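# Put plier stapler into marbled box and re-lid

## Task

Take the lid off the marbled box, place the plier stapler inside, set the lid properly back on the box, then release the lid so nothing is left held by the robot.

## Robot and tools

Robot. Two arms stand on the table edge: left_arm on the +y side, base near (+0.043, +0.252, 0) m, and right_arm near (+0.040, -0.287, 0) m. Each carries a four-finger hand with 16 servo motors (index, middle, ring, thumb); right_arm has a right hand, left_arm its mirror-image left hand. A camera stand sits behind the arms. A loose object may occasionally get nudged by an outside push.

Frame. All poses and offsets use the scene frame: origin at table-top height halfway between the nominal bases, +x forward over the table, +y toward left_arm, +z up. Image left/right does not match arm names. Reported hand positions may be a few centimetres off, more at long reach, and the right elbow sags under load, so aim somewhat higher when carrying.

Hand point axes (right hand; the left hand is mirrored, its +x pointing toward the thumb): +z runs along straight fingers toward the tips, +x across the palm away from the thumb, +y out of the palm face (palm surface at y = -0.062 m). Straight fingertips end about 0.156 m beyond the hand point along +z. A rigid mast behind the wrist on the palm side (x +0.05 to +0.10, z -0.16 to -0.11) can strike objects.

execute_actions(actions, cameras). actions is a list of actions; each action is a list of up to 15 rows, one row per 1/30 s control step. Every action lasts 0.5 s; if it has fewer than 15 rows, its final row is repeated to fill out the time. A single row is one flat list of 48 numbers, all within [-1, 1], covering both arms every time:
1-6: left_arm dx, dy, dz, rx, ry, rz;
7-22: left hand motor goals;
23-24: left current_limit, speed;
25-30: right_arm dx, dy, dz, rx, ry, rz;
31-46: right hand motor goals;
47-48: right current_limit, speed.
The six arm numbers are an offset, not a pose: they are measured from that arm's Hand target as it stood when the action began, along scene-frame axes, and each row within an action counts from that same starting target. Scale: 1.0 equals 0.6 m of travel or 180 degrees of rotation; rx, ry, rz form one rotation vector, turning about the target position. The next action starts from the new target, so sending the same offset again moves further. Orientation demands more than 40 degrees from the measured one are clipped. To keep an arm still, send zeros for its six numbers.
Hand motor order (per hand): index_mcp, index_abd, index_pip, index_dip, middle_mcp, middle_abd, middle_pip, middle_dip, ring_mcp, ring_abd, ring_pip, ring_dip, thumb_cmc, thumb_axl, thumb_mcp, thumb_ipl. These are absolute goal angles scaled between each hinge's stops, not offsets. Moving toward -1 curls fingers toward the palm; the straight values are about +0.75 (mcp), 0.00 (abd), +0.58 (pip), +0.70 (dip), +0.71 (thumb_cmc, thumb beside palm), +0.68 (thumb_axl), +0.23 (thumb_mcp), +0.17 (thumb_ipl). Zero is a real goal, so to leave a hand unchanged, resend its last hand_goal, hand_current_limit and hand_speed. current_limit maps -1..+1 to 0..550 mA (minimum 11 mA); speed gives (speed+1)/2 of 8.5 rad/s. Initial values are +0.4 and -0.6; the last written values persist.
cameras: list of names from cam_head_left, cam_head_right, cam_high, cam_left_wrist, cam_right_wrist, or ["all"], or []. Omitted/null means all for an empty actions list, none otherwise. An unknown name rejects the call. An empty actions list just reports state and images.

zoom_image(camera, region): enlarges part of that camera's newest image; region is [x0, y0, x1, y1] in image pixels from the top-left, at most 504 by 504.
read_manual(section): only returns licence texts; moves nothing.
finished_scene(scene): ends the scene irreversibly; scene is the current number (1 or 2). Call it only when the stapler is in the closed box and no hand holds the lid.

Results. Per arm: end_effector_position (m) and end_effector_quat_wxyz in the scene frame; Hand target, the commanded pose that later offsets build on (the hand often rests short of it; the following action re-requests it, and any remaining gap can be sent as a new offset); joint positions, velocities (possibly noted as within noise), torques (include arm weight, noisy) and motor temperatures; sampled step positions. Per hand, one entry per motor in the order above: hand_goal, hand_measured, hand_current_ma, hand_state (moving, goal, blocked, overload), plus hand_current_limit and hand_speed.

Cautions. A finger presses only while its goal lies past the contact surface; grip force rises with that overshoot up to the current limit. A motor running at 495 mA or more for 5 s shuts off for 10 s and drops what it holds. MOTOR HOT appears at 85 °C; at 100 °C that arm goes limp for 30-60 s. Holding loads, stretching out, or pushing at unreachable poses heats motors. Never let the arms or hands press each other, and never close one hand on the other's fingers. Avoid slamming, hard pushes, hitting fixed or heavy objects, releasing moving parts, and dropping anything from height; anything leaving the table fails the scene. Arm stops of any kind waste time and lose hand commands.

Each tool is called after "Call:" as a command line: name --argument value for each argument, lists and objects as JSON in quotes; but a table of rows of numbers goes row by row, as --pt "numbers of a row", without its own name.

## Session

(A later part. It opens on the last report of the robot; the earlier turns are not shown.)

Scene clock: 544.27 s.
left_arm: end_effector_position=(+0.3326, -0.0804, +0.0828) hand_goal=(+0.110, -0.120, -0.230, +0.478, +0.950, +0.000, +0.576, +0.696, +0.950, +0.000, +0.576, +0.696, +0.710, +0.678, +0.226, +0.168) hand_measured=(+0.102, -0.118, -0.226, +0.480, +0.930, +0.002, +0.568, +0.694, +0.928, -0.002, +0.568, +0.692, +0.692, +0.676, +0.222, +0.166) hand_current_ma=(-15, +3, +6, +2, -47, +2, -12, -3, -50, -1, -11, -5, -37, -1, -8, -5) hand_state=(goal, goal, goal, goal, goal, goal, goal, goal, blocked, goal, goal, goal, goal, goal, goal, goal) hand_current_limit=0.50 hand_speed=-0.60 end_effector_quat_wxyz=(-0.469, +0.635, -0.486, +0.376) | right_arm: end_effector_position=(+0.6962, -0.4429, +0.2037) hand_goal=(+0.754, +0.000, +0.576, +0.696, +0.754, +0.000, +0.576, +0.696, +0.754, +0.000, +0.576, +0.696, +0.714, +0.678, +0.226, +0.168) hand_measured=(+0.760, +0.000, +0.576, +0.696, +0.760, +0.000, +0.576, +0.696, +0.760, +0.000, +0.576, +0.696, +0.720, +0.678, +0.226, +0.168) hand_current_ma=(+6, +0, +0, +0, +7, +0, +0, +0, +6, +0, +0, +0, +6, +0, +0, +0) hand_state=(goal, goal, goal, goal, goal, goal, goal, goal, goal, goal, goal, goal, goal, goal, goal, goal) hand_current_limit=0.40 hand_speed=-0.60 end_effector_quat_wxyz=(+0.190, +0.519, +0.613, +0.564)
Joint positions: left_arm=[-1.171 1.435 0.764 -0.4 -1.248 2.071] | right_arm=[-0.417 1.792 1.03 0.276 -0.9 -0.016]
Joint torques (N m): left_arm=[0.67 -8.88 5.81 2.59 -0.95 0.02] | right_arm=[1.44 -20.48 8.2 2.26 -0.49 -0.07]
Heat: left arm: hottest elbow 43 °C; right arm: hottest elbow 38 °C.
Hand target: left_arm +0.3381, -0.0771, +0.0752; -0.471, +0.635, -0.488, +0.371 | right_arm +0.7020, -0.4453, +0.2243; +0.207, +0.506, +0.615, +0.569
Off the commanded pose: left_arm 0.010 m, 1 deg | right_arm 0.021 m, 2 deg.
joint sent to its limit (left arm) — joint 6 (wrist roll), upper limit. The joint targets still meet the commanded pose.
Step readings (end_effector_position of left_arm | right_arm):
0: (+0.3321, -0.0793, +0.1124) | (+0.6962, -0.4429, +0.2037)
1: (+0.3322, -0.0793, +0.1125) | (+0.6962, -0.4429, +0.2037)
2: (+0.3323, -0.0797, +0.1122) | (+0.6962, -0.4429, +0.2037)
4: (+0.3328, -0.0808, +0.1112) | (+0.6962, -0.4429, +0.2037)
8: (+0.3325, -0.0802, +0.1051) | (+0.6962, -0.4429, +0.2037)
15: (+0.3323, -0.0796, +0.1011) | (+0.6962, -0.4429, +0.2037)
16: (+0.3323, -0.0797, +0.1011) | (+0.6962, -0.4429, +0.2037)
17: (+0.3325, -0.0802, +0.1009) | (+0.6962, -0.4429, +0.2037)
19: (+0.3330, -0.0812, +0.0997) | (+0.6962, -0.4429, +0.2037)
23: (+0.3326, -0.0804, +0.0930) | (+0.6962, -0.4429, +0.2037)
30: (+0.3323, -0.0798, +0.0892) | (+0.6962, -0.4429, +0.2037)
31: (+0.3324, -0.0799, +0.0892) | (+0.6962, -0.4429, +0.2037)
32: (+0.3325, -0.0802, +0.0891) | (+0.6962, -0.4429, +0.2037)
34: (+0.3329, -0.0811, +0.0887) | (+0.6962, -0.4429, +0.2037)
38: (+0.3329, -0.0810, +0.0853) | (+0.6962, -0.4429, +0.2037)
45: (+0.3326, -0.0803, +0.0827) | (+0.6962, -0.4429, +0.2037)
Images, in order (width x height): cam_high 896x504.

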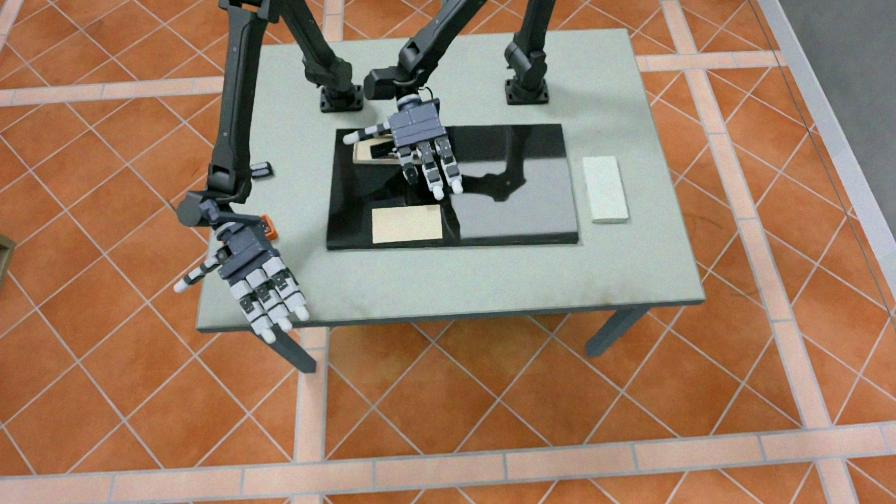

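Call:
execute_actions --actions '[[[-0.015,0,-0.008,0,0,0,0.11,-0.12,-0.23,0.478,0.95,0,0.576,0.696,0.95,0,0.576,0.696,0.71,0.678,0.226,0.168,0.5,-0.6,0,0,0,0,0,0,0.754,0,0.576,0.696,0.754,0,0.576,0.696,0.754,0,0.576,0.696,0.714,0.678,0.226,0.168,0.4,-0.6]],[[-0.017,0,0,0,0,0,0.11,-0.12,-0.23,0.478,0.95,0,0.576,0.696,0.95,0,0.576,0.696,0.71,0.678,0.226,0.168,0.5,-0.6,0,0,0,0,0,0,0.754,0,0.576,0.696,0.754,0,0.576,0.696,0.754,0,0.576,0.696,0.714,0.678,0.226,0.168,0.4,-0.6]],[[-0.017,0,0,0,0,0,0.11,-0.12,-0.23,0.478,0.95,0,0.576,0.696,0.95,0,0.576,0.696,0.71,0.678,0.226,0.168,0.5,-0.6,0,0,0,0,0,0,0.754,0,0.576,0.696,0.754,0,0.576,0.696,0.754,0,0.576,0.696,0.714,0.678,0.226,0.168,0.4,-0.6]]]' --cameras '["cam_high"]'

Call:
zoom_image --camera "cam_high" --region '[340, 100, 460, 180]'

Scene clock: 548.13 s.
left_arm: end_effector_position=(+0.3161, -0.0722, +0.0757) hand_goal=(+0.110, -0.120, -0.230, +0.478, +0.950, +0.000, +0.576, +0.696, +0.950, +0.000, +0.576, +0.696, +0.710, +0.678, +0.226, +0.168) hand_measured=(+0.120, -0.116, -0.226, +0.480, +0.930, +0.002, +0.568, +0.694, +0.928, -0.002, +0.568, +0.692, +0.694, +0.676, +0.222, +0.166) hand_current_ma=(+22, +3, +5, +2, -47, +2, -12, -3, -50, -1, -11, -5, -36, -1, -8, -5) hand_state=(goal, goal, goal, goal, goal, goal, goal, goal, blocked, goal, goal, goal, goal, goal, goal, goal) hand_current_limit=0.50 hand_speed=-0.60 end_effector_quat_wxyz=(-0.470, +0.643, -0.473, +0.377) | right_arm: end_effector_position=(+0.6962, -0.4429, +0.2037) hand_goal=(+0.754, +0.000, +0.576, +0.696, +0.754, +0.000, +0.576, +0.696, +0.754, +0.000, +0.576, +0.696, +0.714, +0.678, +0.226, +0.168) hand_measured=(+0.760, +0.000, +0.576, +0.696, +0.760, +0.000, +0.576, +0.696, +0.760, +0.000, +0.576, +0.696, +0.720, +0.678, +0.226, +0.168) hand_current_ma=(+6, +0, +0, +0, +7, +0, +0, +0, +6, +0, +0, +0, +6, +0, +0, +0) hand_state=(goal, goal, goal, goal, goal, goal, goal, goal, goal, goal, goal, goal, goal, goal, goal, goal) hand_current_limit=0.40 hand_speed=-0.60 end_effector_quat_wxyz=(+0.190, +0.519, +0.613, +0.564)
Joint positions: left_arm=[-1.209 1.437 0.754 -0.546 -1.276 1.885] | right_arm=[-0.417 1.792 1.03 0.276 -0.9 -0.016]
Joint torques (N m): left_arm=[-1.9 -8.64 6.42 0.75 -0.98 -0.01] | right_arm=[1.49 -20.54 8.2 2.28 -0.48 -0.07]
Heat: left arm: hottest elbow 42 °C; right arm: hottest elbow 38 °C.
Hand target: left_arm +0.3088, -0.0771, +0.0705; -0.471, +0.635, -0.488, +0.371 | right_arm +0.7020, -0.4453, +0.2243; +0.207, +0.506, +0.615, +0.569
Off the commanded pose: left_arm 0.010 m, 2 deg | right_arm 0.021 m, 2 deg.
Step readings (end_effector_position of left_arm | right_arm):
0: (+0.3326, -0.0804, +0.0828) | (+0.6962, -0.4429, +0.2037)
1: (+0.3326, -0.0804, +0.0828) | (+0.6962, -0.4429, +0.2037)
2: (+0.3326, -0.0803, +0.0826) | (+0.6962, -0.4429, +0.2037)
4: (+0.3323, -0.0796, +0.0818) | (+0.6962, -0.4429, +0.2037)
8: (+0.3315, -0.0777, +0.0797) | (+0.6962, -0.4429, +0.2037)
15: (+0.3316, -0.0778, +0.0789) | (+0.6962, -0.4429, +0.2037)
16: (+0.3317, -0.0778, +0.0790) | (+0.6962, -0.4429, +0.2037)
17: (+0.3318, -0.0776, +0.0791) | (+0.6962, -0.4429, +0.2037)
19: (+0.3307, -0.0763, +0.0788) | (+0.6962, -0.4429, +0.2037)
23: (+0.3275, -0.0752, +0.0777) | (+0.6962, -0.4429, +0.2037)
30: (+0.3246, -0.0753, +0.0770) | (+0.6962, -0.4429, +0.2037)
31: (+0.3245, -0.0750, +0.0769) | (+0.6962, -0.4429, +0.2037)
32: (+0.3238, -0.0747, +0.0767) | (+0.6962, -0.4429, +0.2037)
34: (+0.3217, -0.0732, +0.0763) | (+0.6962, -0.4429, +0.2037)
38: (+0.3175, -0.0730, +0.0761) | (+0.6962, -0.4429, +0.2037)
45: (+0.3162, -0.0724, +0.0758) | (+0.6962, -0.4429, +0.2037)
Images, in order (width x height): cam_high 896x504.

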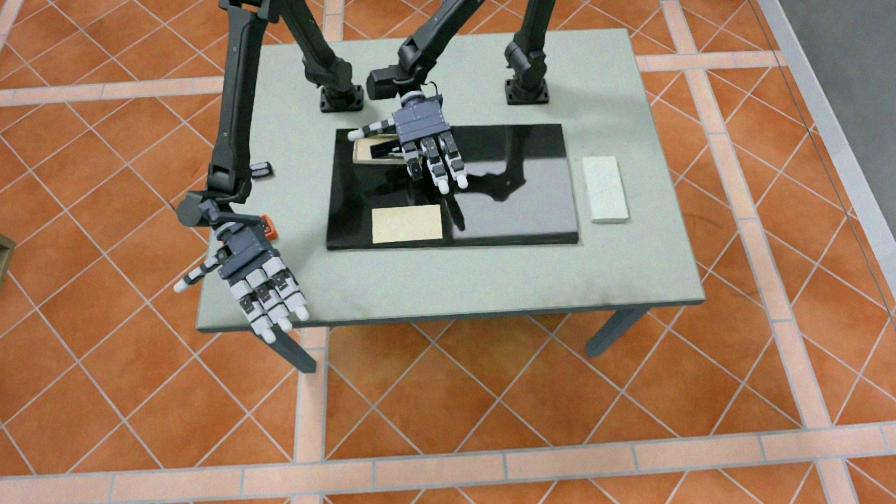

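Scaled by 4.200 from the camera's 896x504 image, which has a finer 1280x720 frame.

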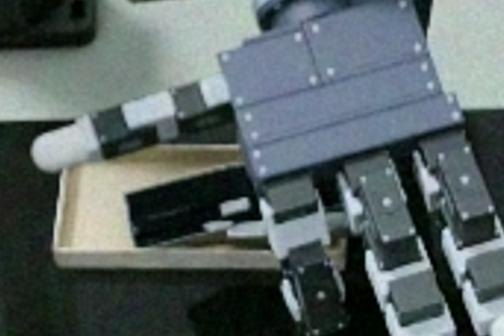

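Call:
execute_actions --actions '[[[-0.017,-0.005,0.003,0,0,0,0.11,-0.12,-0.23,0.478,0.95,0,0.576,0.696,0.95,0,0.576,0.696,0.71,0.678,0.226,0.168,0.5,-0.6,0,0,0,0,0,0,0.754,0,0.576,0.696,0.754,0,0.576,0.696,0.754,0,0.576,0.696,0.714,0.678,0.226,0.168,0.4,-0.6]],[[-0.017,0,0.003,0,0,0,0.11,-0.12,-0.23,0.478,0.95,0,0.576,0.696,0.95,0,0.576,0.696,0.71,0.678,0.226,0.168,0.5,-0.6,0,0,0,0,0,0,0.754,0,0.576,0.696,0.754,0,0.576,0.696,0.754,0,0.576,0.696,0.714,0.678,0.226,0.168,0.4,-0.6]]]' --cameras '["cam_high"]'

Call:
zoom_image --camera "cam_high" --region '[340, 100, 460, 180]'

Scene clock: 550.73 s.
left_arm: end_effector_position=(+0.2941, -0.0678, +0.0757) hand_goal=(+0.110, -0.120, -0.230, +0.478, +0.950, +0.000, +0.576, +0.696, +0.950, +0.000, +0.576, +0.696, +0.710, +0.678, +0.226, +0.168) hand_measured=(+0.134, -0.114, -0.224, +0.480, +0.930, +0.002, +0.568, +0.694, +0.928, -0.002, +0.568, +0.692, +0.694, +0.676, +0.222, +0.166) hand_current_ma=(+58, +9, +9, +1, -47, +2, -12, -3, -50, -1, -11, -5, -36, -1, -8, -5) hand_state=(blocked, goal, goal, goal, goal, goal, goal, goal, blocked, goal, goal, goal, goal, goal, goal, goal) hand_current_limit=0.50 hand_speed=-0.60 end_effector_quat_wxyz=(-0.474, +0.640, -0.477, +0.372) | right_arm: end_effector_position=(+0.6962, -0.4429, +0.2037) hand_goal=(+0.754, +0.000, +0.576, +0.696, +0.754, +0.000, +0.576, +0.696, +0.754, +0.000, +0.576, +0.696, +0.714, +0.678, +0.226, +0.168) hand_measured=(+0.760, +0.000, +0.576, +0.696, +0.760, +0.000, +0.576, +0.696, +0.760, +0.000, +0.576, +0.696, +0.720, +0.678, +0.226, +0.168) hand_current_ma=(+6, +0, +0, +0, +7, +0, +0, +0, +6, +0, +0, +0, +6, +0, +0, +0) hand_state=(goal, goal, goal, goal, goal, goal, goal, goal, goal, goal, goal, goal, goal, goal, goal, goal) hand_current_limit=0.40 hand_speed=-0.60 end_effector_quat_wxyz=(+0.190, +0.519, +0.613, +0.564)
Joint positions: left_arm=[-1.264 1.44 0.77 -0.751 -1.29 1.701] | right_arm=[-0.417 1.792 1.03 0.276 -0.9 -0.016]
Joint torques (N m): left_arm=[-1.96 -7.82 7.47 0.51 -0.94 -0.05] | right_arm=[1.49 -20.42 8.2 2.25 -0.48 -0.07]
Heat: left arm: hottest elbow 42 °C; right arm: hottest elbow 38 °C.
Hand target: left_arm +0.2884, -0.0801, +0.0740; -0.471, +0.635, -0.488, +0.371 | right_arm +0.7020, -0.4453, +0.2243; +0.207, +0.506, +0.615, +0.569
Off the commanded pose: left_arm 0.014 m, 1 deg | right_arm 0.021 m, 2 deg.
Step readings (end_effector_position of left_arm | right_arm):
0: (+0.3161, -0.0722, +0.0757) | (+0.6962, -0.4429, +0.2037)
1: (+0.3161, -0.0720, +0.0757) | (+0.6962, -0.4429, +0.2037)
2: (+0.3153, -0.0715, +0.0754) | (+0.6962, -0.4429, +0.2037)
4: (+0.3128, -0.0703, +0.0752) | (+0.6962, -0.4429, +0.2037)
8: (+0.3073, -0.0705, +0.0755) | (+0.6962, -0.4429, +0.2037)
15: (+0.3053, -0.0702, +0.0759) | (+0.6962, -0.4429, +0.2037)
16: (+0.3050, -0.0699, +0.0758) | (+0.6962, -0.4429, +0.2037)
17: (+0.3043, -0.0697, +0.0759) | (+0.6962, -0.4429, +0.2037)
19: (+0.3017, -0.0689, +0.0757) | (+0.6962, -0.4429, +0.2037)
23: (+0.2962, -0.0684, +0.0758) | (+0.6962, -0.4429, +0.2037)
30: (+0.2941, -0.0679, +0.0758) | (+0.6962, -0.4429, +0.2037)
Images, in order (width x height): cam_high 896x504.

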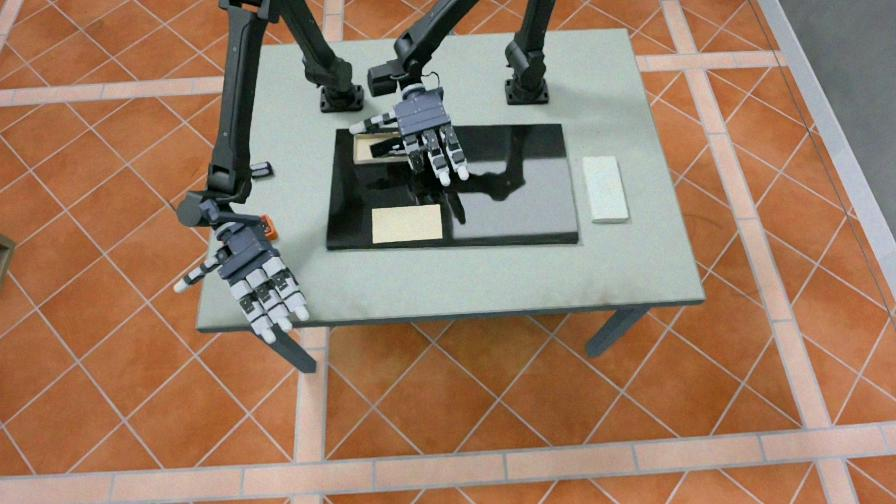

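Scaled by 4.200 from the camera's 896x504 image, which has a finer 1280x720 frame.

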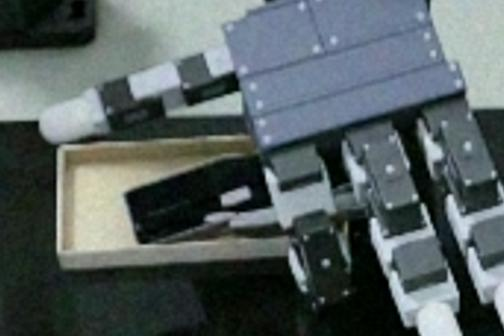

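Call:
execute_actions --actions '[[[-0.017,-0.005,0.003,0,0,0,0.11,-0.12,-0.23,0.478,0.95,0,0.576,0.696,0.95,0,0.576,0.696,0.71,0.678,0.226,0.168,0.5,-0.6,0,0,0,0,0,0,0.754,0,0.576,0.696,0.754,0,0.576,0.696,0.754,0,0.576,0.696,0.714,0.678,0.226,0.168,0.4,-0.6]],[[-0.017,-0.005,0.003,0,0,0,0.11,-0.12,-0.23,0.478,0.95,0,0.576,0.696,0.95,0,0.576,0.696,0.71,0.678,0.226,0.168,0.5,-0.6,0,0,0,0,0,0,0.754,0,0.576,0.696,0.754,0,0.576,0.696,0.754,0,0.576,0.696,0.714,0.678,0.226,0.168,0.4,-0.6]]]' --cameras '["cam_high"]'

Call:
zoom_image --camera "cam_high" --region '[340, 100, 460, 180]'

Scene clock: 553.50 s.
left_arm: end_effector_position=(+0.2722, -0.0701, +0.0759) hand_goal=(+0.110, -0.120, -0.230, +0.478, +0.950, +0.000, +0.576, +0.696, +0.950, +0.000, +0.576, +0.696, +0.710, +0.678, +0.226, +0.168) hand_measured=(+0.132, -0.122, -0.222, +0.480, +0.930, +0.002, +0.568, +0.694, +0.928, -0.002, +0.568, +0.692, +0.694, +0.676, +0.222, +0.166) hand_current_ma=(+51, -1, +12, +3, -47, +2, -12, -3, -50, -1, -11, -5, -36, -1, -8, -5) hand_state=(blocked, goal, goal, goal, goal, goal, goal, goal, blocked, goal, goal, goal, goal, goal, goal, goal) hand_current_limit=0.50 hand_speed=-0.60 end_effector_quat_wxyz=(-0.478, +0.635, -0.485, +0.366) | right_arm: end_effector_position=(+0.6962, -0.4429, +0.2037) hand_goal=(+0.754, +0.000, +0.576, +0.696, +0.754, +0.000, +0.576, +0.696, +0.754, +0.000, +0.576, +0.696, +0.714, +0.678, +0.226, +0.168) hand_measured=(+0.760, +0.000, +0.576, +0.696, +0.760, +0.000, +0.576, +0.696, +0.760, +0.000, +0.576, +0.696, +0.720, +0.678, +0.226, +0.168) hand_current_ma=(+6, +0, +0, +0, +7, +0, +0, +0, +6, +0, +0, +0, +6, +0, +0, +0) hand_state=(goal, goal, goal, goal, goal, goal, goal, goal, goal, goal, goal, goal, goal, goal, goal, goal) hand_current_limit=0.40 hand_speed=-0.60 end_effector_quat_wxyz=(+0.190, +0.519, +0.613, +0.564)
Joint positions: left_arm=[-1.325 1.473 0.811 -0.975 -1.291 1.501] | right_arm=[-0.417 1.792 1.03 0.276 -0.9 -0.016]
Joint torques (N m): left_arm=[-1.9 -8.35 7.72 0.32 -0.97 -0.14] | right_arm=[1.49 -20.54 8.18 2.26 -0.48 -0.07]
Heat: left arm: hottest elbow 42 °C; right arm: hottest elbow 38 °C.
Hand target: left_arm +0.2680, -0.0861, +0.0777; -0.471, +0.635, -0.488, +0.371 | right_arm +0.7020, -0.4453, +0.2243; +0.207, +0.506, +0.615, +0.569
Off the commanded pose: left_arm 0.017 m, 1 deg | right_arm 0.021 m, 2 deg.
Step readings (end_effector_position of left_arm | right_arm):
0: (+0.2941, -0.0678, +0.0757) | (+0.6962, -0.4429, +0.2037)
1: (+0.2941, -0.0678, +0.0758) | (+0.6962, -0.4429, +0.2037)
2: (+0.2936, -0.0676, +0.0759) | (+0.6962, -0.4429, +0.2037)
4: (+0.2907, -0.0674, +0.0759) | (+0.6962, -0.4429, +0.2037)
8: (+0.2847, -0.0685, +0.0761) | (+0.6962, -0.4429, +0.2037)
15: (+0.2833, -0.0688, +0.0760) | (+0.6962, -0.4429, +0.2037)
16: (+0.2833, -0.0688, +0.0760) | (+0.6962, -0.4429, +0.2037)
17: (+0.2828, -0.0685, +0.0761) | (+0.6962, -0.4429, +0.2037)
19: (+0.2801, -0.0684, +0.0761) | (+0.6962, -0.4429, +0.2037)
23: (+0.2739, -0.0698, +0.0761) | (+0.6962, -0.4429, +0.2037)
30: (+0.2721, -0.0703, +0.0761) | (+0.6962, -0.4429, +0.2037)
Images, in order (width x height): cam_high 896x504.

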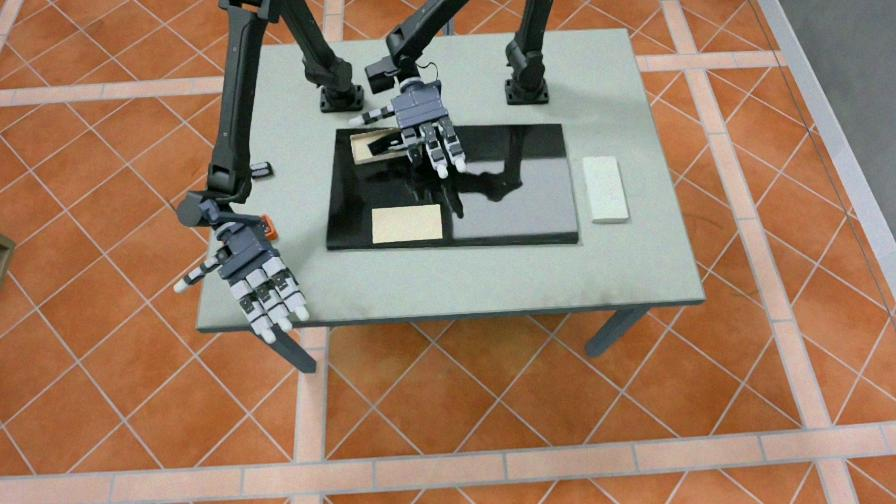

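Scaled by 4.200 from the camera's 896x504 image, which has a finer 1280x720 frame.

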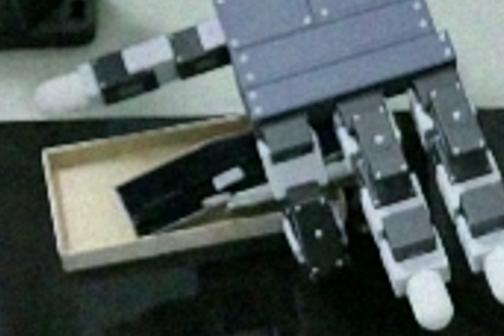

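Call:
execute_actions --actions '[[[-0.012,0,0.003,0,0,0,0.11,-0.12,-0.23,0.478,0.95,0,0.576,0.696,0.95,0,0.576,0.696,0.71,0.678,0.226,0.168,0.5,-0.6,0,0,0,0,0,0,0.754,0,0.576,0.696,0.754,0,0.576,0.696,0.754,0,0.576,0.696,0.714,0.678,0.226,0.168,0.4,-0.6]],[[0.045,0,0.01,0,0,0,0.11,-0.12,-0.23,0.478,0.95,0,0.576,0.696,0.95,0,0.576,0.696,0.71,0.678,0.226,0.168,0.5,-0.6,0,0,0,0,0,0,0.754,0,0.576,0.696,0.754,0,0.576,0.696,0.754,0,0.576,0.696,0.714,0.678,0.226,0.168,0.4,-0.6]],[[0.02,0.03,0.1,0,0,0,0.11,-0.12,-0.23,0.478,0.95,0,0.576,0.696,0.95,0,0.576,0.696,0.71,0.678,0.226,0.168,0.5,-0.6,0,0,0,0,0,0,0.754,0,0.576,0.696,0.754,0,0.576,0.696,0.754,0,0.576,0.696,0.714,0.678,0.226,0.168,0.4,-0.6]],[[0,0.12,0.03,0,0,0,0.11,-0.12,-0.23,0.478,0.95,0,0.576,0.696,0.95,0,0.576,0.696,0.71,0.678,0.226,0.168,0.5,-0.6,0,0,0,0,0,0,0.754,0,0.576,0.696,0.754,0,0.576,0.696,0.754,0,0.576,0.696,0.714,0.678,0.226,0.168,0.4,-0.6]],[[0,0.12,0,0,0,0,0.11,-0.12,-0.23,0.478,0.95,0,0.576,0.696,0.95,0,0.576,0.696,0.71,0.678,0.226,0.168,0.5,-0.6,0,0,0,0,0,0,0.754,0,0.576,0.696,0.754,0,0.576,0.696,0.754,0,0.576,0.696,0.714,0.678,0.226,0.168,0.4,-0.6]]]' --cameras '["cam_high","cam_head_left","cam_head_right"]'

Call:
zoom_image --camera "cam_high" --region '[340, 100, 460, 180]'

Call:
zoom_image --camera "cam_head_right" --region '[490, 260, 630, 350]'

Call:
zoom_image --camera "cam_head_left" --region '[490, 260, 630, 350]'

Scene clock: 559.73 s.
left_arm: end_effector_position=(+0.2981, +0.0690, +0.1637) hand_goal=(+0.110, -0.120, -0.230, +0.478, +0.950, +0.000, +0.576, +0.696, +0.950, +0.000, +0.576, +0.696, +0.710, +0.678, +0.226, +0.168) hand_measured=(+0.108, -0.120, -0.226, +0.480, +0.930, +0.002, +0.568, +0.694, +0.930, +0.000, +0.568, +0.692, +0.694, +0.676, +0.222, +0.166) hand_current_ma=(-3, +0, +5, +3, -45, +2, -12, -3, -50, -1, -11, -5, -34, -1, -6, -4) hand_state=(goal, goal, goal, goal, goal, goal, goal, goal, blocked, goal, goal, goal, goal, goal, goal, goal) hand_current_limit=0.50 hand_speed=-0.60 end_effector_quat_wxyz=(-0.486, +0.657, -0.453, +0.356) | right_arm: end_effector_position=(+0.6962, -0.4429, +0.2037) hand_goal=(+0.754, +0.000, +0.576, +0.696, +0.754, +0.000, +0.576, +0.696, +0.754, +0.000, +0.576, +0.696, +0.714, +0.678, +0.226, +0.168) hand_measured=(+0.760, +0.000, +0.576, +0.696, +0.760, +0.000, +0.576, +0.696, +0.760, +0.000, +0.576, +0.696, +0.720, +0.678, +0.226, +0.168) hand_current_ma=(+6, +0, +0, +0, +7, +0, +0, +0, +6, +0, +0, +0, +6, +0, +0, +0) hand_state=(goal, goal, goal, goal, goal, goal, goal, goal, goal, goal, goal, goal, goal, goal, goal, goal) hand_current_limit=0.40 hand_speed=-0.60 end_effector_quat_wxyz=(+0.190, +0.519, +0.613, +0.564)
Joint positions: left_arm=[-1.078 0.88 0.592 -0.778 -1.252 2.07] | right_arm=[-0.417 1.792 1.03 0.276 -0.9 -0.016]
Joint torques (N m): left_arm=[0.62 -3.31 7.53 1.21 -0.88 0.02] | right_arm=[1.44 -20.48 8.2 2.26 -0.49 -0.07]
Heat: left arm: hottest elbow 43 °C; right arm: hottest elbow 38 °C.
Hand target: left_arm +0.2998, +0.0758, +0.1635; -0.471, +0.635, -0.488, +0.371 | right_arm +0.7020, -0.4453, +0.2243; +0.207, +0.506, +0.615, +0.569
Off the commanded pose: left_arm 0.007 m, 5 deg | right_arm 0.021 m, 2 deg.
joint sent to its limit (left arm) — joint 6 (wrist roll), upper limit. The joint targets are off in orientation, not in position.
Step readings (end_effector_position of left_arm | right_arm):
0: (+0.2722, -0.0701, +0.0759) | (+0.6962, -0.4429, +0.2037)
1: (+0.2722, -0.0700, +0.0759) | (+0.6962, -0.4429, +0.2037)
2: (+0.2719, -0.0699, +0.0761) | (+0.6962, -0.4429, +0.2037)
4: (+0.2700, -0.0695, +0.0762) | (+0.6962, -0.4429, +0.2037)
8: (+0.2654, -0.0700, +0.0762) | (+0.6962, -0.4429, +0.2037)
15: (+0.2640, -0.0702, +0.0763) | (+0.6962, -0.4429, +0.2037)
16: (+0.2641, -0.0703, +0.0763) | (+0.6962, -0.4429, +0.2037)
17: (+0.2641, -0.0706, +0.0763) | (+0.6962, -0.4429, +0.2037)
19: (+0.2664, -0.0725, +0.0765) | (+0.6962, -0.4429, +0.2037)
23: (+0.2746, -0.0772, +0.0782) | (+0.6962, -0.4429, +0.2037)
30: (+0.2814, -0.0799, +0.0782) | (+0.6962, -0.4429, +0.2037)
31: (+0.2814, -0.0803, +0.0785) | (+0.6962, -0.4429, +0.2037)
32: (+0.2819, -0.0790, +0.0802) | (+0.6962, -0.4429, +0.2037)
34: (+0.2836, -0.0759, +0.0899) | (+0.6962, -0.4429, +0.2037)
38: (+0.2915, -0.0681, +0.1224) | (+0.6962, -0.4429, +0.2037)
45: (+0.2942, -0.0632, +0.1408) | (+0.6962, -0.4429, +0.2037)
46: (+0.2938, -0.0624, +0.1403) | (+0.6962, -0.4429, +0.2037)
47: (+0.2938, -0.0601, +0.1404) | (+0.6962, -0.4429, +0.2037)
49: (+0.2938, -0.0484, +0.1423) | (+0.6962, -0.4429, +0.2037)
53: (+0.2960, -0.0124, +0.1535) | (+0.6962, -0.4429, +0.2037)
60: (+0.2978, -0.0020, +0.1677) | (+0.6962, -0.4429, +0.2037)
61: (+0.2974, -0.0010, +0.1665) | (+0.6962, -0.4429, +0.2037)
62: (+0.2969, +0.0020, +0.1646) | (+0.6962, -0.4429, +0.2037)
64: (+0.2957, +0.0189, +0.1593) | (+0.6962, -0.4429, +0.2037)
68: (+0.2974, +0.0580, +0.1565) | (+0.6962, -0.4429, +0.2037)
75: (+0.2986, +0.0682, +0.1642) | (+0.6962, -0.4429, +0.2037)
Images, in order (width x height): cam_head_left 896x504, cam_head_right 896x504, cam_high 896x504.

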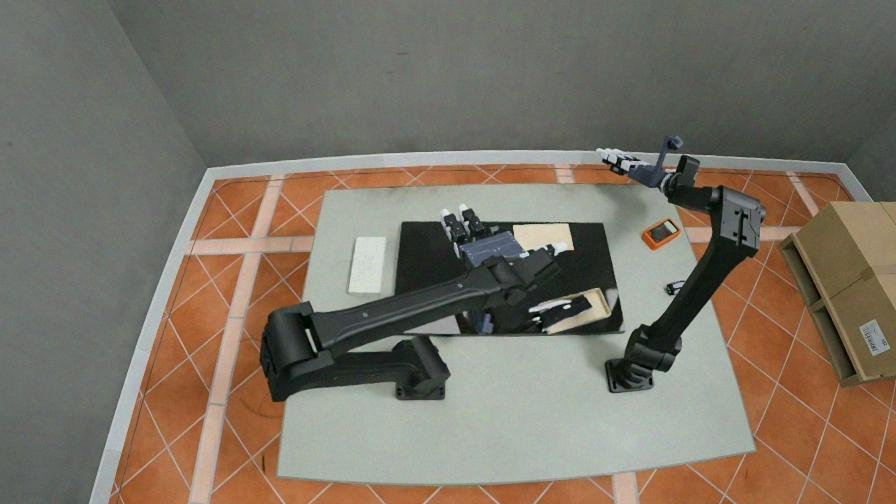

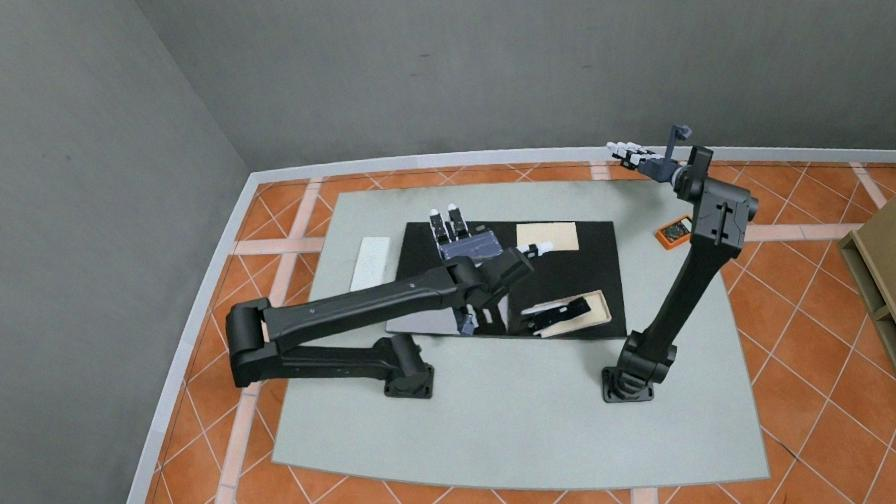

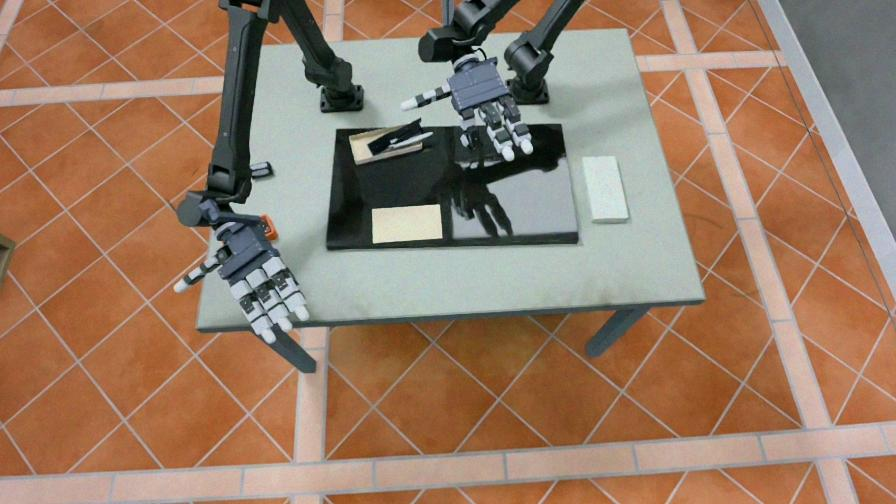

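Scaled by 4.200 from the camera's 896x504 image, which has a finer 1280x720 frame.

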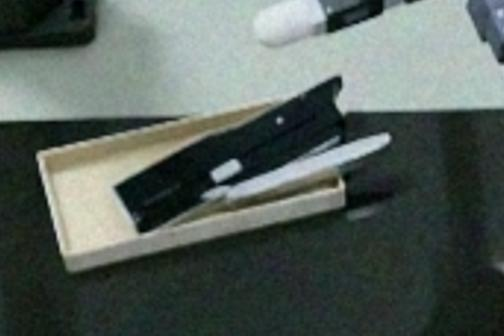

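Scaled by 3.600 from the camera's 896x504 image, which has a finer 1280x720 frame.

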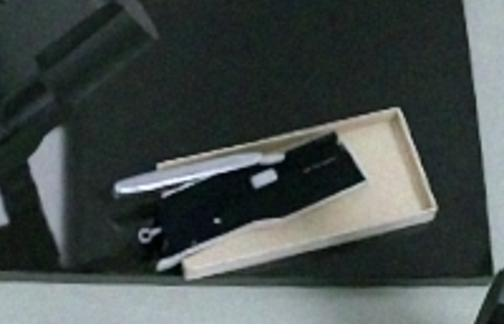

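Scaled by 3.600 from the camera's 896x504 image, which has a finer 1280x720 frame.

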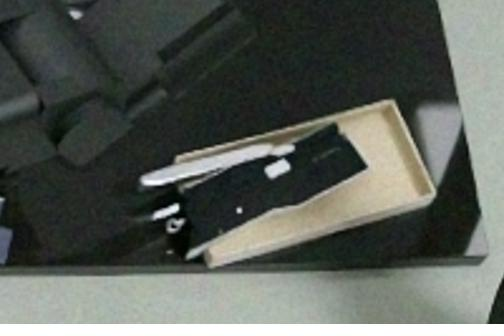

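Call:
execute_actions --actions '[[[-0.058,-0.052,-0.02,0,0,0,0.11,-0.12,-0.23,0.478,0.95,0,0.576,0.696,0.95,0,0.576,0.696,0.71,0.678,0.226,0.168,0.5,-0.6,0,0,0,0,0,0,0.754,0,0.576,0.696,0.754,0,0.576,0.696,0.754,0,0.576,0.696,0.714,0.678,0.226,0.168,0.4,-0.6]],[[-0.058,-0.045,-0.03,0,0,0,0.11,-0.12,-0.23,0.478,0.95,0,0.576,0.696,0.95,0,0.576,0.696,0.71,0.678,0.226,0.168,0.5,-0.6,0,0,0,0,0,0,0.754,0,0.576,0.696,0.754,0,0.576,0.696,0.754,0,0.576,0.696,0.714,0.678,0.226,0.168,0.4,-0.6]],[[0,0,-0.03,0,0,0,0.11,-0.12,-0.23,0.478,0.95,0,0.576,0.696,0.95,0,0.576,0.696,0.71,0.678,0.226,0.168,0.5,-0.6,0,0,0,0,0,0,0.754,0,0.576,0.696,0.754,0,0.576,0.696,0.754,0,0.576,0.696,0.714,0.678,0.226,0.168,0.4,-0.6]]]' --cameras '["cam_high","cam_left_wrist"]'

Call:
zoom_image --camera "cam_high" --region '[340, 90, 460, 180]'

Call:
zoom_image --camera "cam_left_wrist" --region '[0, 0, 340, 250]'

Scene clock: 573.77 s.
left_arm: end_effector_position=(+0.2315, +0.0313, +0.1076) hand_goal=(+0.110, -0.120, -0.230, +0.478, +0.950, +0.000, +0.576, +0.696, +0.950, +0.000, +0.576, +0.696, +0.710, +0.678, +0.226, +0.168) hand_measured=(+0.108, -0.120, -0.226, +0.480, +0.930, +0.002, +0.568, +0.694, +0.930, +0.000, +0.568, +0.692, +0.694, +0.676, +0.222, +0.166) hand_current_ma=(-4, +0, +5, +3, -45, +2, -12, -3, -50, -1, -11, -5, -33, -1, -5, -4) hand_state=(goal, goal, goal, goal, goal, goal, goal, goal, blocked, goal, goal, goal, goal, goal, goal, goal) hand_current_limit=0.50 hand_speed=-0.60 end_effector_quat_wxyz=(-0.475, +0.636, -0.488, +0.363) | right_arm: end_effector_position=(+0.6962, -0.4429, +0.2037) hand_goal=(+0.754, +0.000, +0.576, +0.696, +0.754, +0.000, +0.576, +0.696, +0.754, +0.000, +0.576, +0.696, +0.714, +0.678, +0.226, +0.168) hand_measured=(+0.760, +0.000, +0.576, +0.696, +0.760, +0.000, +0.576, +0.696, +0.760, +0.000, +0.576, +0.696, +0.720, +0.678, +0.226, +0.168) hand_current_ma=(+6, +0, +0, +0, +7, +0, +0, +0, +6, +0, +0, +0, +6, +0, +0, +0) hand_state=(goal, goal, goal, goal, goal, goal, goal, goal, goal, goal, goal, goal, goal, goal, goal, goal) hand_current_limit=0.40 hand_speed=-0.60 end_effector_quat_wxyz=(+0.190, +0.519, +0.613, +0.564)
Joint positions: left_arm=[-1.38 1.149 0.618 -1.278 -1.273 1.324] | right_arm=[-0.417 1.792 1.03 0.276 -0.9 -0.016]
Joint torques (N m): left_arm=[-1.61 -3.55 8.18 -0.06 -1.3 -0.11] | right_arm=[1.49 -20.48 8.2 2.26 -0.48 -0.07]
Heat: left arm: hottest elbow 43 °C; right arm: hottest elbow 38 °C.
Hand target: left_arm +0.2302, +0.0178, +0.1154; -0.471, +0.634, -0.488, +0.371 | right_arm +0.7020, -0.4453, +0.2243; +0.207, +0.506, +0.615, +0.569
Off the commanded pose: left_arm 0.016 m, 1 deg | right_arm 0.021 m, 2 deg.
Step readings (end_effector_position of left_arm | right_arm):
0: (+0.2981, +0.0691, +0.1637) | (+0.6962, -0.4429, +0.2037)
1: (+0.2980, +0.0692, +0.1636) | (+0.6962, -0.4429, +0.2037)
2: (+0.2973, +0.0692, +0.1633) | (+0.6962, -0.4429, +0.2037)
4: (+0.2919, +0.0659, +0.1617) | (+0.6962, -0.4429, +0.2037)
8: (+0.2746, +0.0519, +0.1572) | (+0.6962, -0.4429, +0.2037)
15: (+0.2675, +0.0505, +0.1505) | (+0.6962, -0.4429, +0.2037)
16: (+0.2672, +0.0507, +0.1496) | (+0.6962, -0.4429, +0.2037)
17: (+0.2656, +0.0504, +0.1486) | (+0.6962, -0.4429, +0.2037)
19: (+0.2570, +0.0459, +0.1440) | (+0.6962, -0.4429, +0.2037)
23: (+0.2365, +0.0349, +0.1309) | (+0.6962, -0.4429, +0.2037)
30: (+0.2308, +0.0377, +0.1204) | (+0.6962, -0.4429, +0.2037)
31: (+0.2310, +0.0372, +0.1207) | (+0.6962, -0.4429, +0.2037)
32: (+0.2312, +0.0360, +0.1207) | (+0.6962, -0.4429, +0.2037)
34: (+0.2315, +0.0337, +0.1182) | (+0.6962, -0.4429, +0.2037)
38: (+0.2310, +0.0327, +0.1103) | (+0.6962, -0.4429, +0.2037)
45: (+0.2308, +0.0334, +0.1063) | (+0.6962, -0.4429, +0.2037)
camera_calibration:
cam_left_wrist: T_world_to_cam=[[-0.0032827, 0.797241, 0.603652, -0.117688], [-0.541618, -0.508864, 0.669109, 0.00125244], [0.840618, -0.324753, 0.433471, -0.113495], [0, 0, 0, 1]] pos_world=[0.0956983, 0.0576049, 0.119401]
Images, in order (width x height): cam_high 896x504, cam_left_wrist 672x504.

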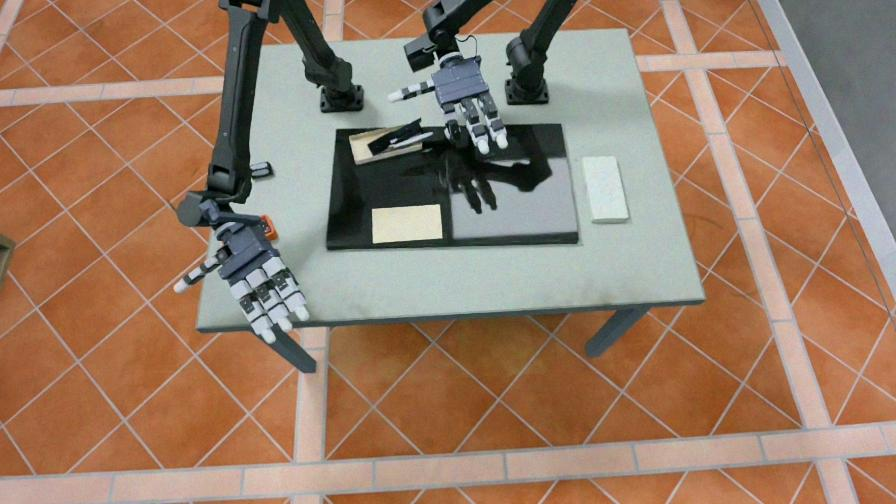

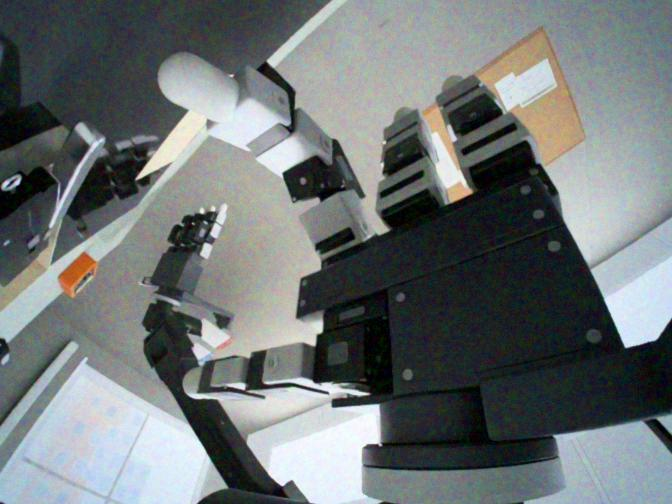

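Scaled by 4.200 from the camera's 896x504 image, which has a finer 1280x720 frame.

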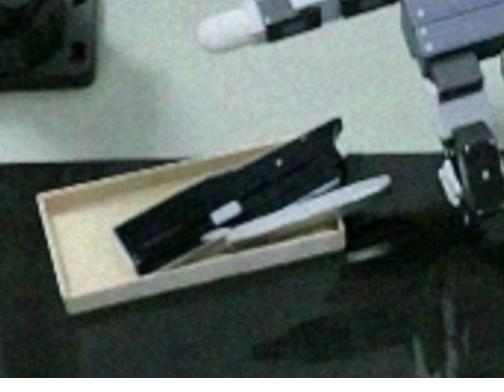

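Scaled by 1.482 from the camera's 672x504 image, which has a finer 960x720 frame.

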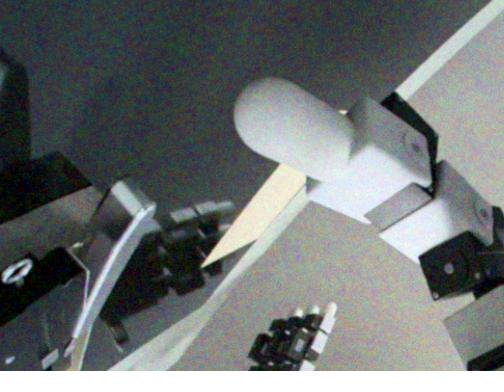

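Call:
execute_actions --actions '[[[-0.013,-0.035,-0.008,0,0,0,0.11,-0.12,-0.23,0.478,0.95,0,0.576,0.696,0.95,0,0.576,0.696,0.71,0.678,0.226,0.168,0.5,-0.6,0,0,0,0,0,0,0.754,0,0.576,0.696,0.754,0,0.576,0.696,0.754,0,0.576,0.696,0.714,0.678,0.226,0.168,0.4,-0.6]],[[0,-0.025,-0.006,0,0,0,0.11,-0.12,-0.23,0.478,0.95,0,0.576,0.696,0.95,0,0.576,0.696,0.71,0.678,0.226,0.168,0.5,-0.6,0,0,0,0,0,0,0.754,0,0.576,0.696,0.754,0,0.576,0.696,0.754,0,0.576,0.696,0.714,0.678,0.226,0.168,0.4,-0.6]]]' --cameras '["cam_high"]'

Call:
zoom_image --camera "cam_high" --region '[340, 90, 460, 180]'

Scene clock: 579.93 s.
left_arm: end_effector_position=(+0.2254, -0.0053, +0.1024) hand_goal=(+0.110, -0.120, -0.230, +0.478, +0.950, +0.000, +0.576, +0.696, +0.950, +0.000, +0.576, +0.696, +0.710, +0.678, +0.226, +0.168) hand_measured=(+0.108, -0.120, -0.228, +0.480, +0.930, +0.002, +0.568, +0.694, +0.930, +0.000, +0.568, +0.692, +0.694, +0.676, +0.222, +0.166) hand_current_ma=(-4, +0, +3, +3, -45, +2, -12, -3, -49, -1, -11, -5, -33, -1, -5, -4) hand_state=(goal, goal, goal, goal, goal, goal, goal, goal, blocked, goal, goal, goal, goal, goal, goal, goal) hand_current_limit=0.50 hand_speed=-0.60 end_effector_quat_wxyz=(-0.476, +0.634, -0.486, +0.366) | right_arm: end_effector_position=(+0.6962, -0.4429, +0.2037) hand_goal=(+0.754, +0.000, +0.576, +0.696, +0.754, +0.000, +0.576, +0.696, +0.754, +0.000, +0.576, +0.696, +0.714, +0.678, +0.226, +0.168) hand_measured=(+0.760, +0.000, +0.576, +0.696, +0.760, +0.000, +0.576, +0.696, +0.760, +0.000, +0.576, +0.696, +0.720, +0.678, +0.226, +0.168) hand_current_ma=(+6, +0, +0, +0, +7, +0, +0, +0, +6, +0, +0, +0, +6, +0, +0, +0) hand_state=(goal, goal, goal, goal, goal, goal, goal, goal, goal, goal, goal, goal, goal, goal, goal, goal) hand_current_limit=0.40 hand_speed=-0.60 end_effector_quat_wxyz=(+0.190, +0.519, +0.613, +0.564)
Joint positions: left_arm=[-1.431 1.303 0.71 -1.373 -1.265 1.157] | right_arm=[-0.417 1.792 1.03 0.276 -0.9 -0.016]
Joint torques (N m): left_arm=[-1.49 -5.48 7.61 -0.36 -0.93 -0.13] | right_arm=[1.49 -20.48 8.2 2.25 -0.49 -0.07]
Heat: left arm: hottest elbow 43 °C; right arm: hottest elbow 38 °C.
Hand target: left_arm +0.2224, -0.0183, +0.1071; -0.471, +0.635, -0.487, +0.371 | right_arm +0.7020, -0.4453, +0.2243; +0.207, +0.506, +0.615, +0.569
Off the commanded pose: left_arm 0.014 m, 1 deg | right_arm 0.021 m, 2 deg.
Step readings (end_effector_position of left_arm | right_arm):
0: (+0.2316, +0.0313, +0.1076) | (+0.6962, -0.4429, +0.2037)
1: (+0.2315, +0.0310, +0.1077) | (+0.6962, -0.4429, +0.2037)
2: (+0.2312, +0.0303, +0.1078) | (+0.6962, -0.4429, +0.2037)
4: (+0.2294, +0.0259, +0.1075) | (+0.6962, -0.4429, +0.2037)
8: (+0.2250, +0.0135, +0.1047) | (+0.6962, -0.4429, +0.2037)
15: (+0.2246, +0.0104, +0.1045) | (+0.6962, -0.4429, +0.2037)
16: (+0.2247, +0.0103, +0.1047) | (+0.6962, -0.4429, +0.2037)
17: (+0.2247, +0.0096, +0.1047) | (+0.6962, -0.4429, +0.2037)
19: (+0.2249, +0.0059, +0.1042) | (+0.6962, -0.4429, +0.2037)
23: (+0.2253, -0.0032, +0.1026) | (+0.6962, -0.4429, +0.2037)
30: (+0.2253, -0.0052, +0.1022) | (+0.6962, -0.4429, +0.2037)
Images, in order (width x height): cam_high 896x504.

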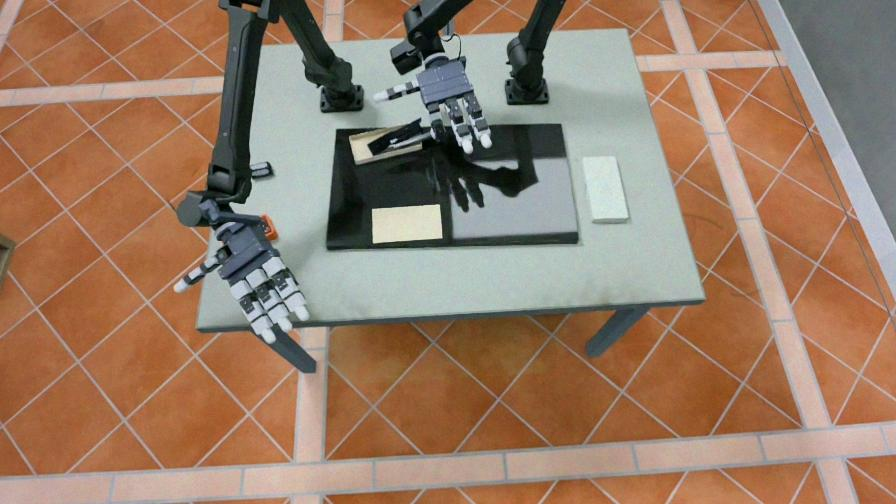

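Scaled by 4.200 from the camera's 896x504 image, which has a finer 1280x720 frame.

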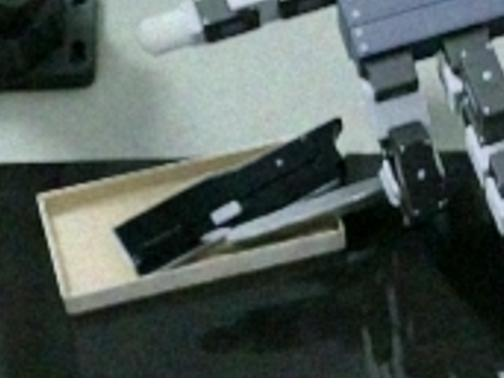

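Call:
execute_actions --actions '[[[0.004,-0.022,0,0,0,0,0.11,-0.12,-0.23,0.478,0.95,0,0.576,0.696,0.95,0,0.576,0.696,0.71,0.678,0.226,0.168,0.5,-0.6,0,0,0,0,0,0,0.754,0,0.576,0.696,0.754,0,0.576,0.696,0.754,0,0.576,0.696,0.714,0.678,0.226,0.168,0.4,-0.6]],[[0.004,-0.022,0,0,0,0,0.11,-0.12,-0.23,0.478,0.95,0,0.576,0.696,0.95,0,0.576,0.696,0.71,0.678,0.226,0.168,0.5,-0.6,0,0,0,0,0,0,0.754,0,0.576,0.696,0.754,0,0.576,0.696,0.754,0,0.576,0.696,0.714,0.678,0.226,0.168,0.4,-0.6]]]' --cameras '["cam_high"]'

Call:
zoom_image --camera "cam_high" --region '[340, 90, 460, 180]'

Scene clock: 582.37 s.
left_arm: end_effector_position=(+0.2289, -0.0301, +0.1032) hand_goal=(+0.110, -0.120, -0.230, +0.478, +0.950, +0.000, +0.576, +0.696, +0.950, +0.000, +0.576, +0.696, +0.710, +0.678, +0.226, +0.168) hand_measured=(+0.108, -0.124, -0.228, +0.480, +0.930, +0.002, +0.568, +0.694, +0.930, +0.000, +0.568, +0.692, +0.694, +0.676, +0.222, +0.166) hand_current_ma=(-3, -6, +3, +3, -45, +2, -12, -3, -49, -1, -11, -5, -33, -1, -5, -4) hand_state=(goal, goal, goal, goal, goal, goal, goal, goal, blocked, goal, goal, goal, goal, goal, goal, goal) hand_current_limit=0.50 hand_speed=-0.60 end_effector_quat_wxyz=(-0.477, +0.634, -0.487, +0.365) | right_arm: end_effector_position=(+0.6962, -0.4429, +0.2037) hand_goal=(+0.754, +0.000, +0.576, +0.696, +0.754, +0.000, +0.576, +0.696, +0.754, +0.000, +0.576, +0.696, +0.714, +0.678, +0.226, +0.168) hand_measured=(+0.760, +0.000, +0.576, +0.696, +0.760, +0.000, +0.576, +0.696, +0.760, +0.000, +0.576, +0.696, +0.720, +0.678, +0.226, +0.168) hand_current_ma=(+6, +0, +0, +0, +7, +0, +0, +0, +6, +0, +0, +0, +6, +0, +0, +0) hand_state=(goal, goal, goal, goal, goal, goal, goal, goal, goal, goal, goal, goal, goal, goal, goal, goal) hand_current_limit=0.40 hand_speed=-0.60 end_effector_quat_wxyz=(+0.190, +0.519, +0.613, +0.564)
Joint positions: left_arm=[-1.431 1.371 0.776 -1.374 -1.265 1.157] | right_arm=[-0.417 1.792 1.03 0.276 -0.9 -0.016]
Joint torques (N m): left_arm=[-1.2 -6.59 7.65 0.14 -1.02 -0.05] | right_arm=[1.44 -20.48 8.2 2.26 -0.48 -0.07]
Heat: left arm: hottest elbow 43 °C; right arm: hottest elbow 38 °C.
Hand target: left_arm +0.2273, -0.0446, +0.1070; -0.471, +0.635, -0.488, +0.371 | right_arm +0.7020, -0.4453, +0.2243; +0.207, +0.506, +0.615, +0.569
Off the commanded pose: left_arm 0.015 m, 1 deg | right_arm 0.021 m, 2 deg.
Step readings (end_effector_position of left_arm | right_arm):
0: (+0.2254, -0.0053, +0.1024) | (+0.6962, -0.4429, +0.2037)
1: (+0.2255, -0.0054, +0.1024) | (+0.6962, -0.4429, +0.2037)
2: (+0.2255, -0.0060, +0.1024) | (+0.6962, -0.4429, +0.2037)
4: (+0.2259, -0.0086, +0.1024) | (+0.6962, -0.4429, +0.2037)
8: (+0.2269, -0.0153, +0.1024) | (+0.6962, -0.4429, +0.2037)
15: (+0.2271, -0.0172, +0.1026) | (+0.6962, -0.4429, +0.2037)
16: (+0.2271, -0.0174, +0.1026) | (+0.6962, -0.4429, +0.2037)
17: (+0.2272, -0.0180, +0.1026) | (+0.6962, -0.4429, +0.2037)
19: (+0.2276, -0.0208, +0.1028) | (+0.6962, -0.4429, +0.2037)
23: (+0.2287, -0.0284, +0.1033) | (+0.6962, -0.4429, +0.2037)
30: (+0.2290, -0.0302, +0.1033) | (+0.6962, -0.4429, +0.2037)
Images, in order (width x height): cam_high 896x504.

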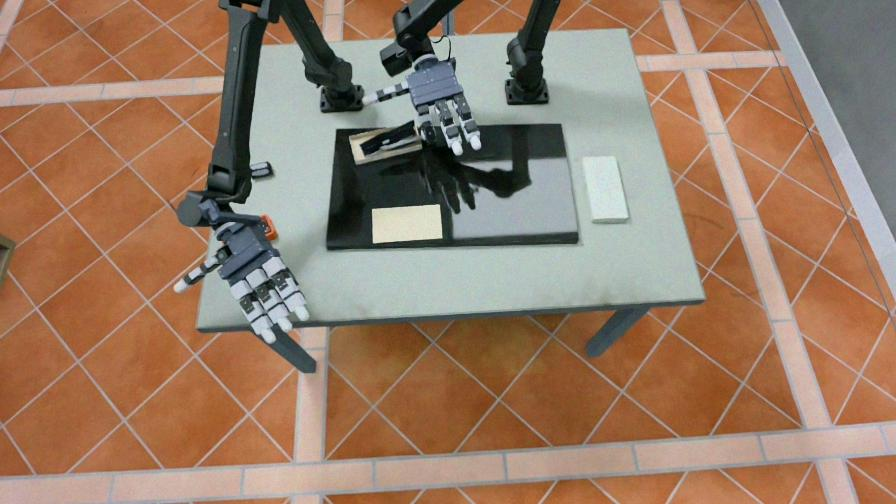

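Scaled by 4.200 from the camera's 896x504 image, which has a finer 1280x720 frame.

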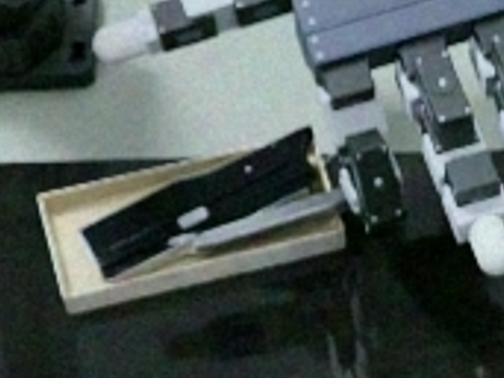

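Call:
execute_actions --actions '[[[0.004,-0.018,0,0,0,0,0.11,-0.12,-0.23,0.478,0.95,0,0.576,0.696,0.95,0,0.576,0.696,0.71,0.678,0.226,0.168,0.5,-0.6,0,0,0,0,0,0,0.754,0,0.576,0.696,0.754,0,0.576,0.696,0.754,0,0.576,0.696,0.714,0.678,0.226,0.168,0.4,-0.6]]]' --cameras '["cam_high"]'

Call:
zoom_image --camera "cam_high" --region '[340, 90, 460, 180]'

Scene clock: 584.00 s.
left_arm: end_effector_position=(+0.2304, -0.0411, +0.1044) hand_goal=(+0.110, -0.120, -0.230, +0.478, +0.950, +0.000, +0.576, +0.696, +0.950, +0.000, +0.576, +0.696, +0.710, +0.678, +0.226, +0.168) hand_measured=(+0.106, -0.126, -0.230, +0.478, +0.930, +0.002, +0.568, +0.694, +0.930, +0.000, +0.568, +0.692, +0.694, +0.676, +0.222, +0.166) hand_current_ma=(-5, -7, +0, +1, -45, +2, -12, -3, -49, -1, -11, -5, -33, -1, -5, -4) hand_state=(goal, goal, goal, goal, goal, goal, goal, goal, blocked, goal, goal, goal, goal, goal, goal, goal) hand_current_limit=0.50 hand_speed=-0.60 end_effector_quat_wxyz=(-0.477, +0.634, -0.487, +0.366) | right_arm: end_effector_position=(+0.6962, -0.4429, +0.2037) hand_goal=(+0.754, +0.000, +0.576, +0.696, +0.754, +0.000, +0.576, +0.696, +0.754, +0.000, +0.576, +0.696, +0.714, +0.678, +0.226, +0.168) hand_measured=(+0.760, +0.000, +0.576, +0.696, +0.760, +0.000, +0.576, +0.696, +0.760, +0.000, +0.576, +0.696, +0.720, +0.678, +0.226, +0.168) hand_current_ma=(+6, +0, +0, +0, +7, +0, +0, +0, +6, +0, +0, +0, +6, +0, +0, +0) hand_state=(goal, goal, goal, goal, goal, goal, goal, goal, goal, goal, goal, goal, goal, goal, goal, goal) hand_current_limit=0.40 hand_speed=-0.60 end_effector_quat_wxyz=(+0.190, +0.519, +0.613, +0.564)
Joint positions: left_arm=[-1.431 1.396 0.805 -1.374 -1.265 1.162] | right_arm=[-0.417 1.792 1.03 0.276 -0.9 -0.016]
Joint torques (N m): left_arm=[-1.03 -6.95 7.58 0.43 -1.08 -0.01] | right_arm=[1.49 -20.42 8.2 2.28 -0.48 -0.07]
Heat: left arm: hottest elbow 43 °C; right arm: hottest elbow 38 °C.
Hand target: left_arm +0.2297, -0.0555, +0.1072; -0.471, +0.635, -0.487, +0.371 | right_arm +0.7020, -0.4453, +0.2243; +0.207, +0.506, +0.615, +0.569
Off the commanded pose: left_arm 0.015 m, 1 deg | right_arm 0.021 m, 2 deg.
Step readings (end_effector_position of left_arm | right_arm):
0: (+0.2289, -0.0301, +0.1032) | (+0.6962, -0.4429, +0.2037)
1: (+0.2290, -0.0303, +0.1033) | (+0.6962, -0.4429, +0.2037)
2: (+0.2290, -0.0308, +0.1034) | (+0.6962, -0.4429, +0.2037)
4: (+0.2293, -0.0330, +0.1034) | (+0.6962, -0.4429, +0.2037)
8: (+0.2302, -0.0393, +0.1038) | (+0.6962, -0.4429, +0.2037)
15: (+0.2304, -0.0411, +0.1044) | (+0.6962, -0.4429, +0.2037)
Images, in order (width x height): cam_high 896x504.

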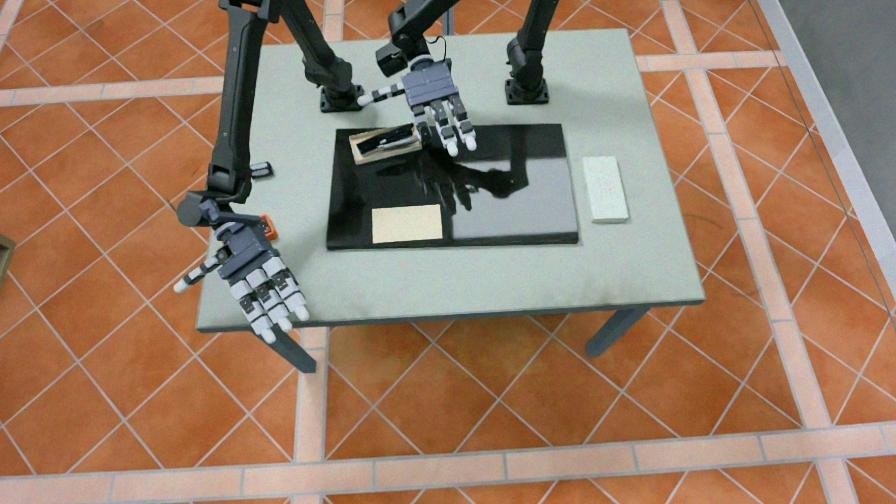

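Scaled by 4.200 from the camera's 896x504 image, which has a finer 1280x720 frame.

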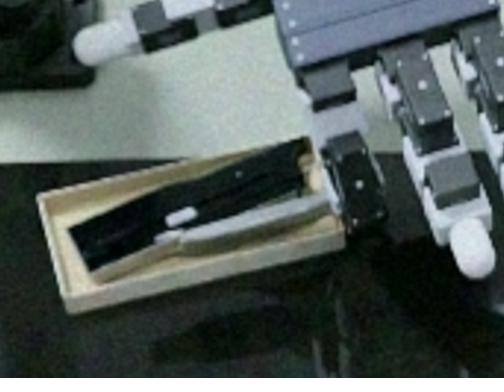

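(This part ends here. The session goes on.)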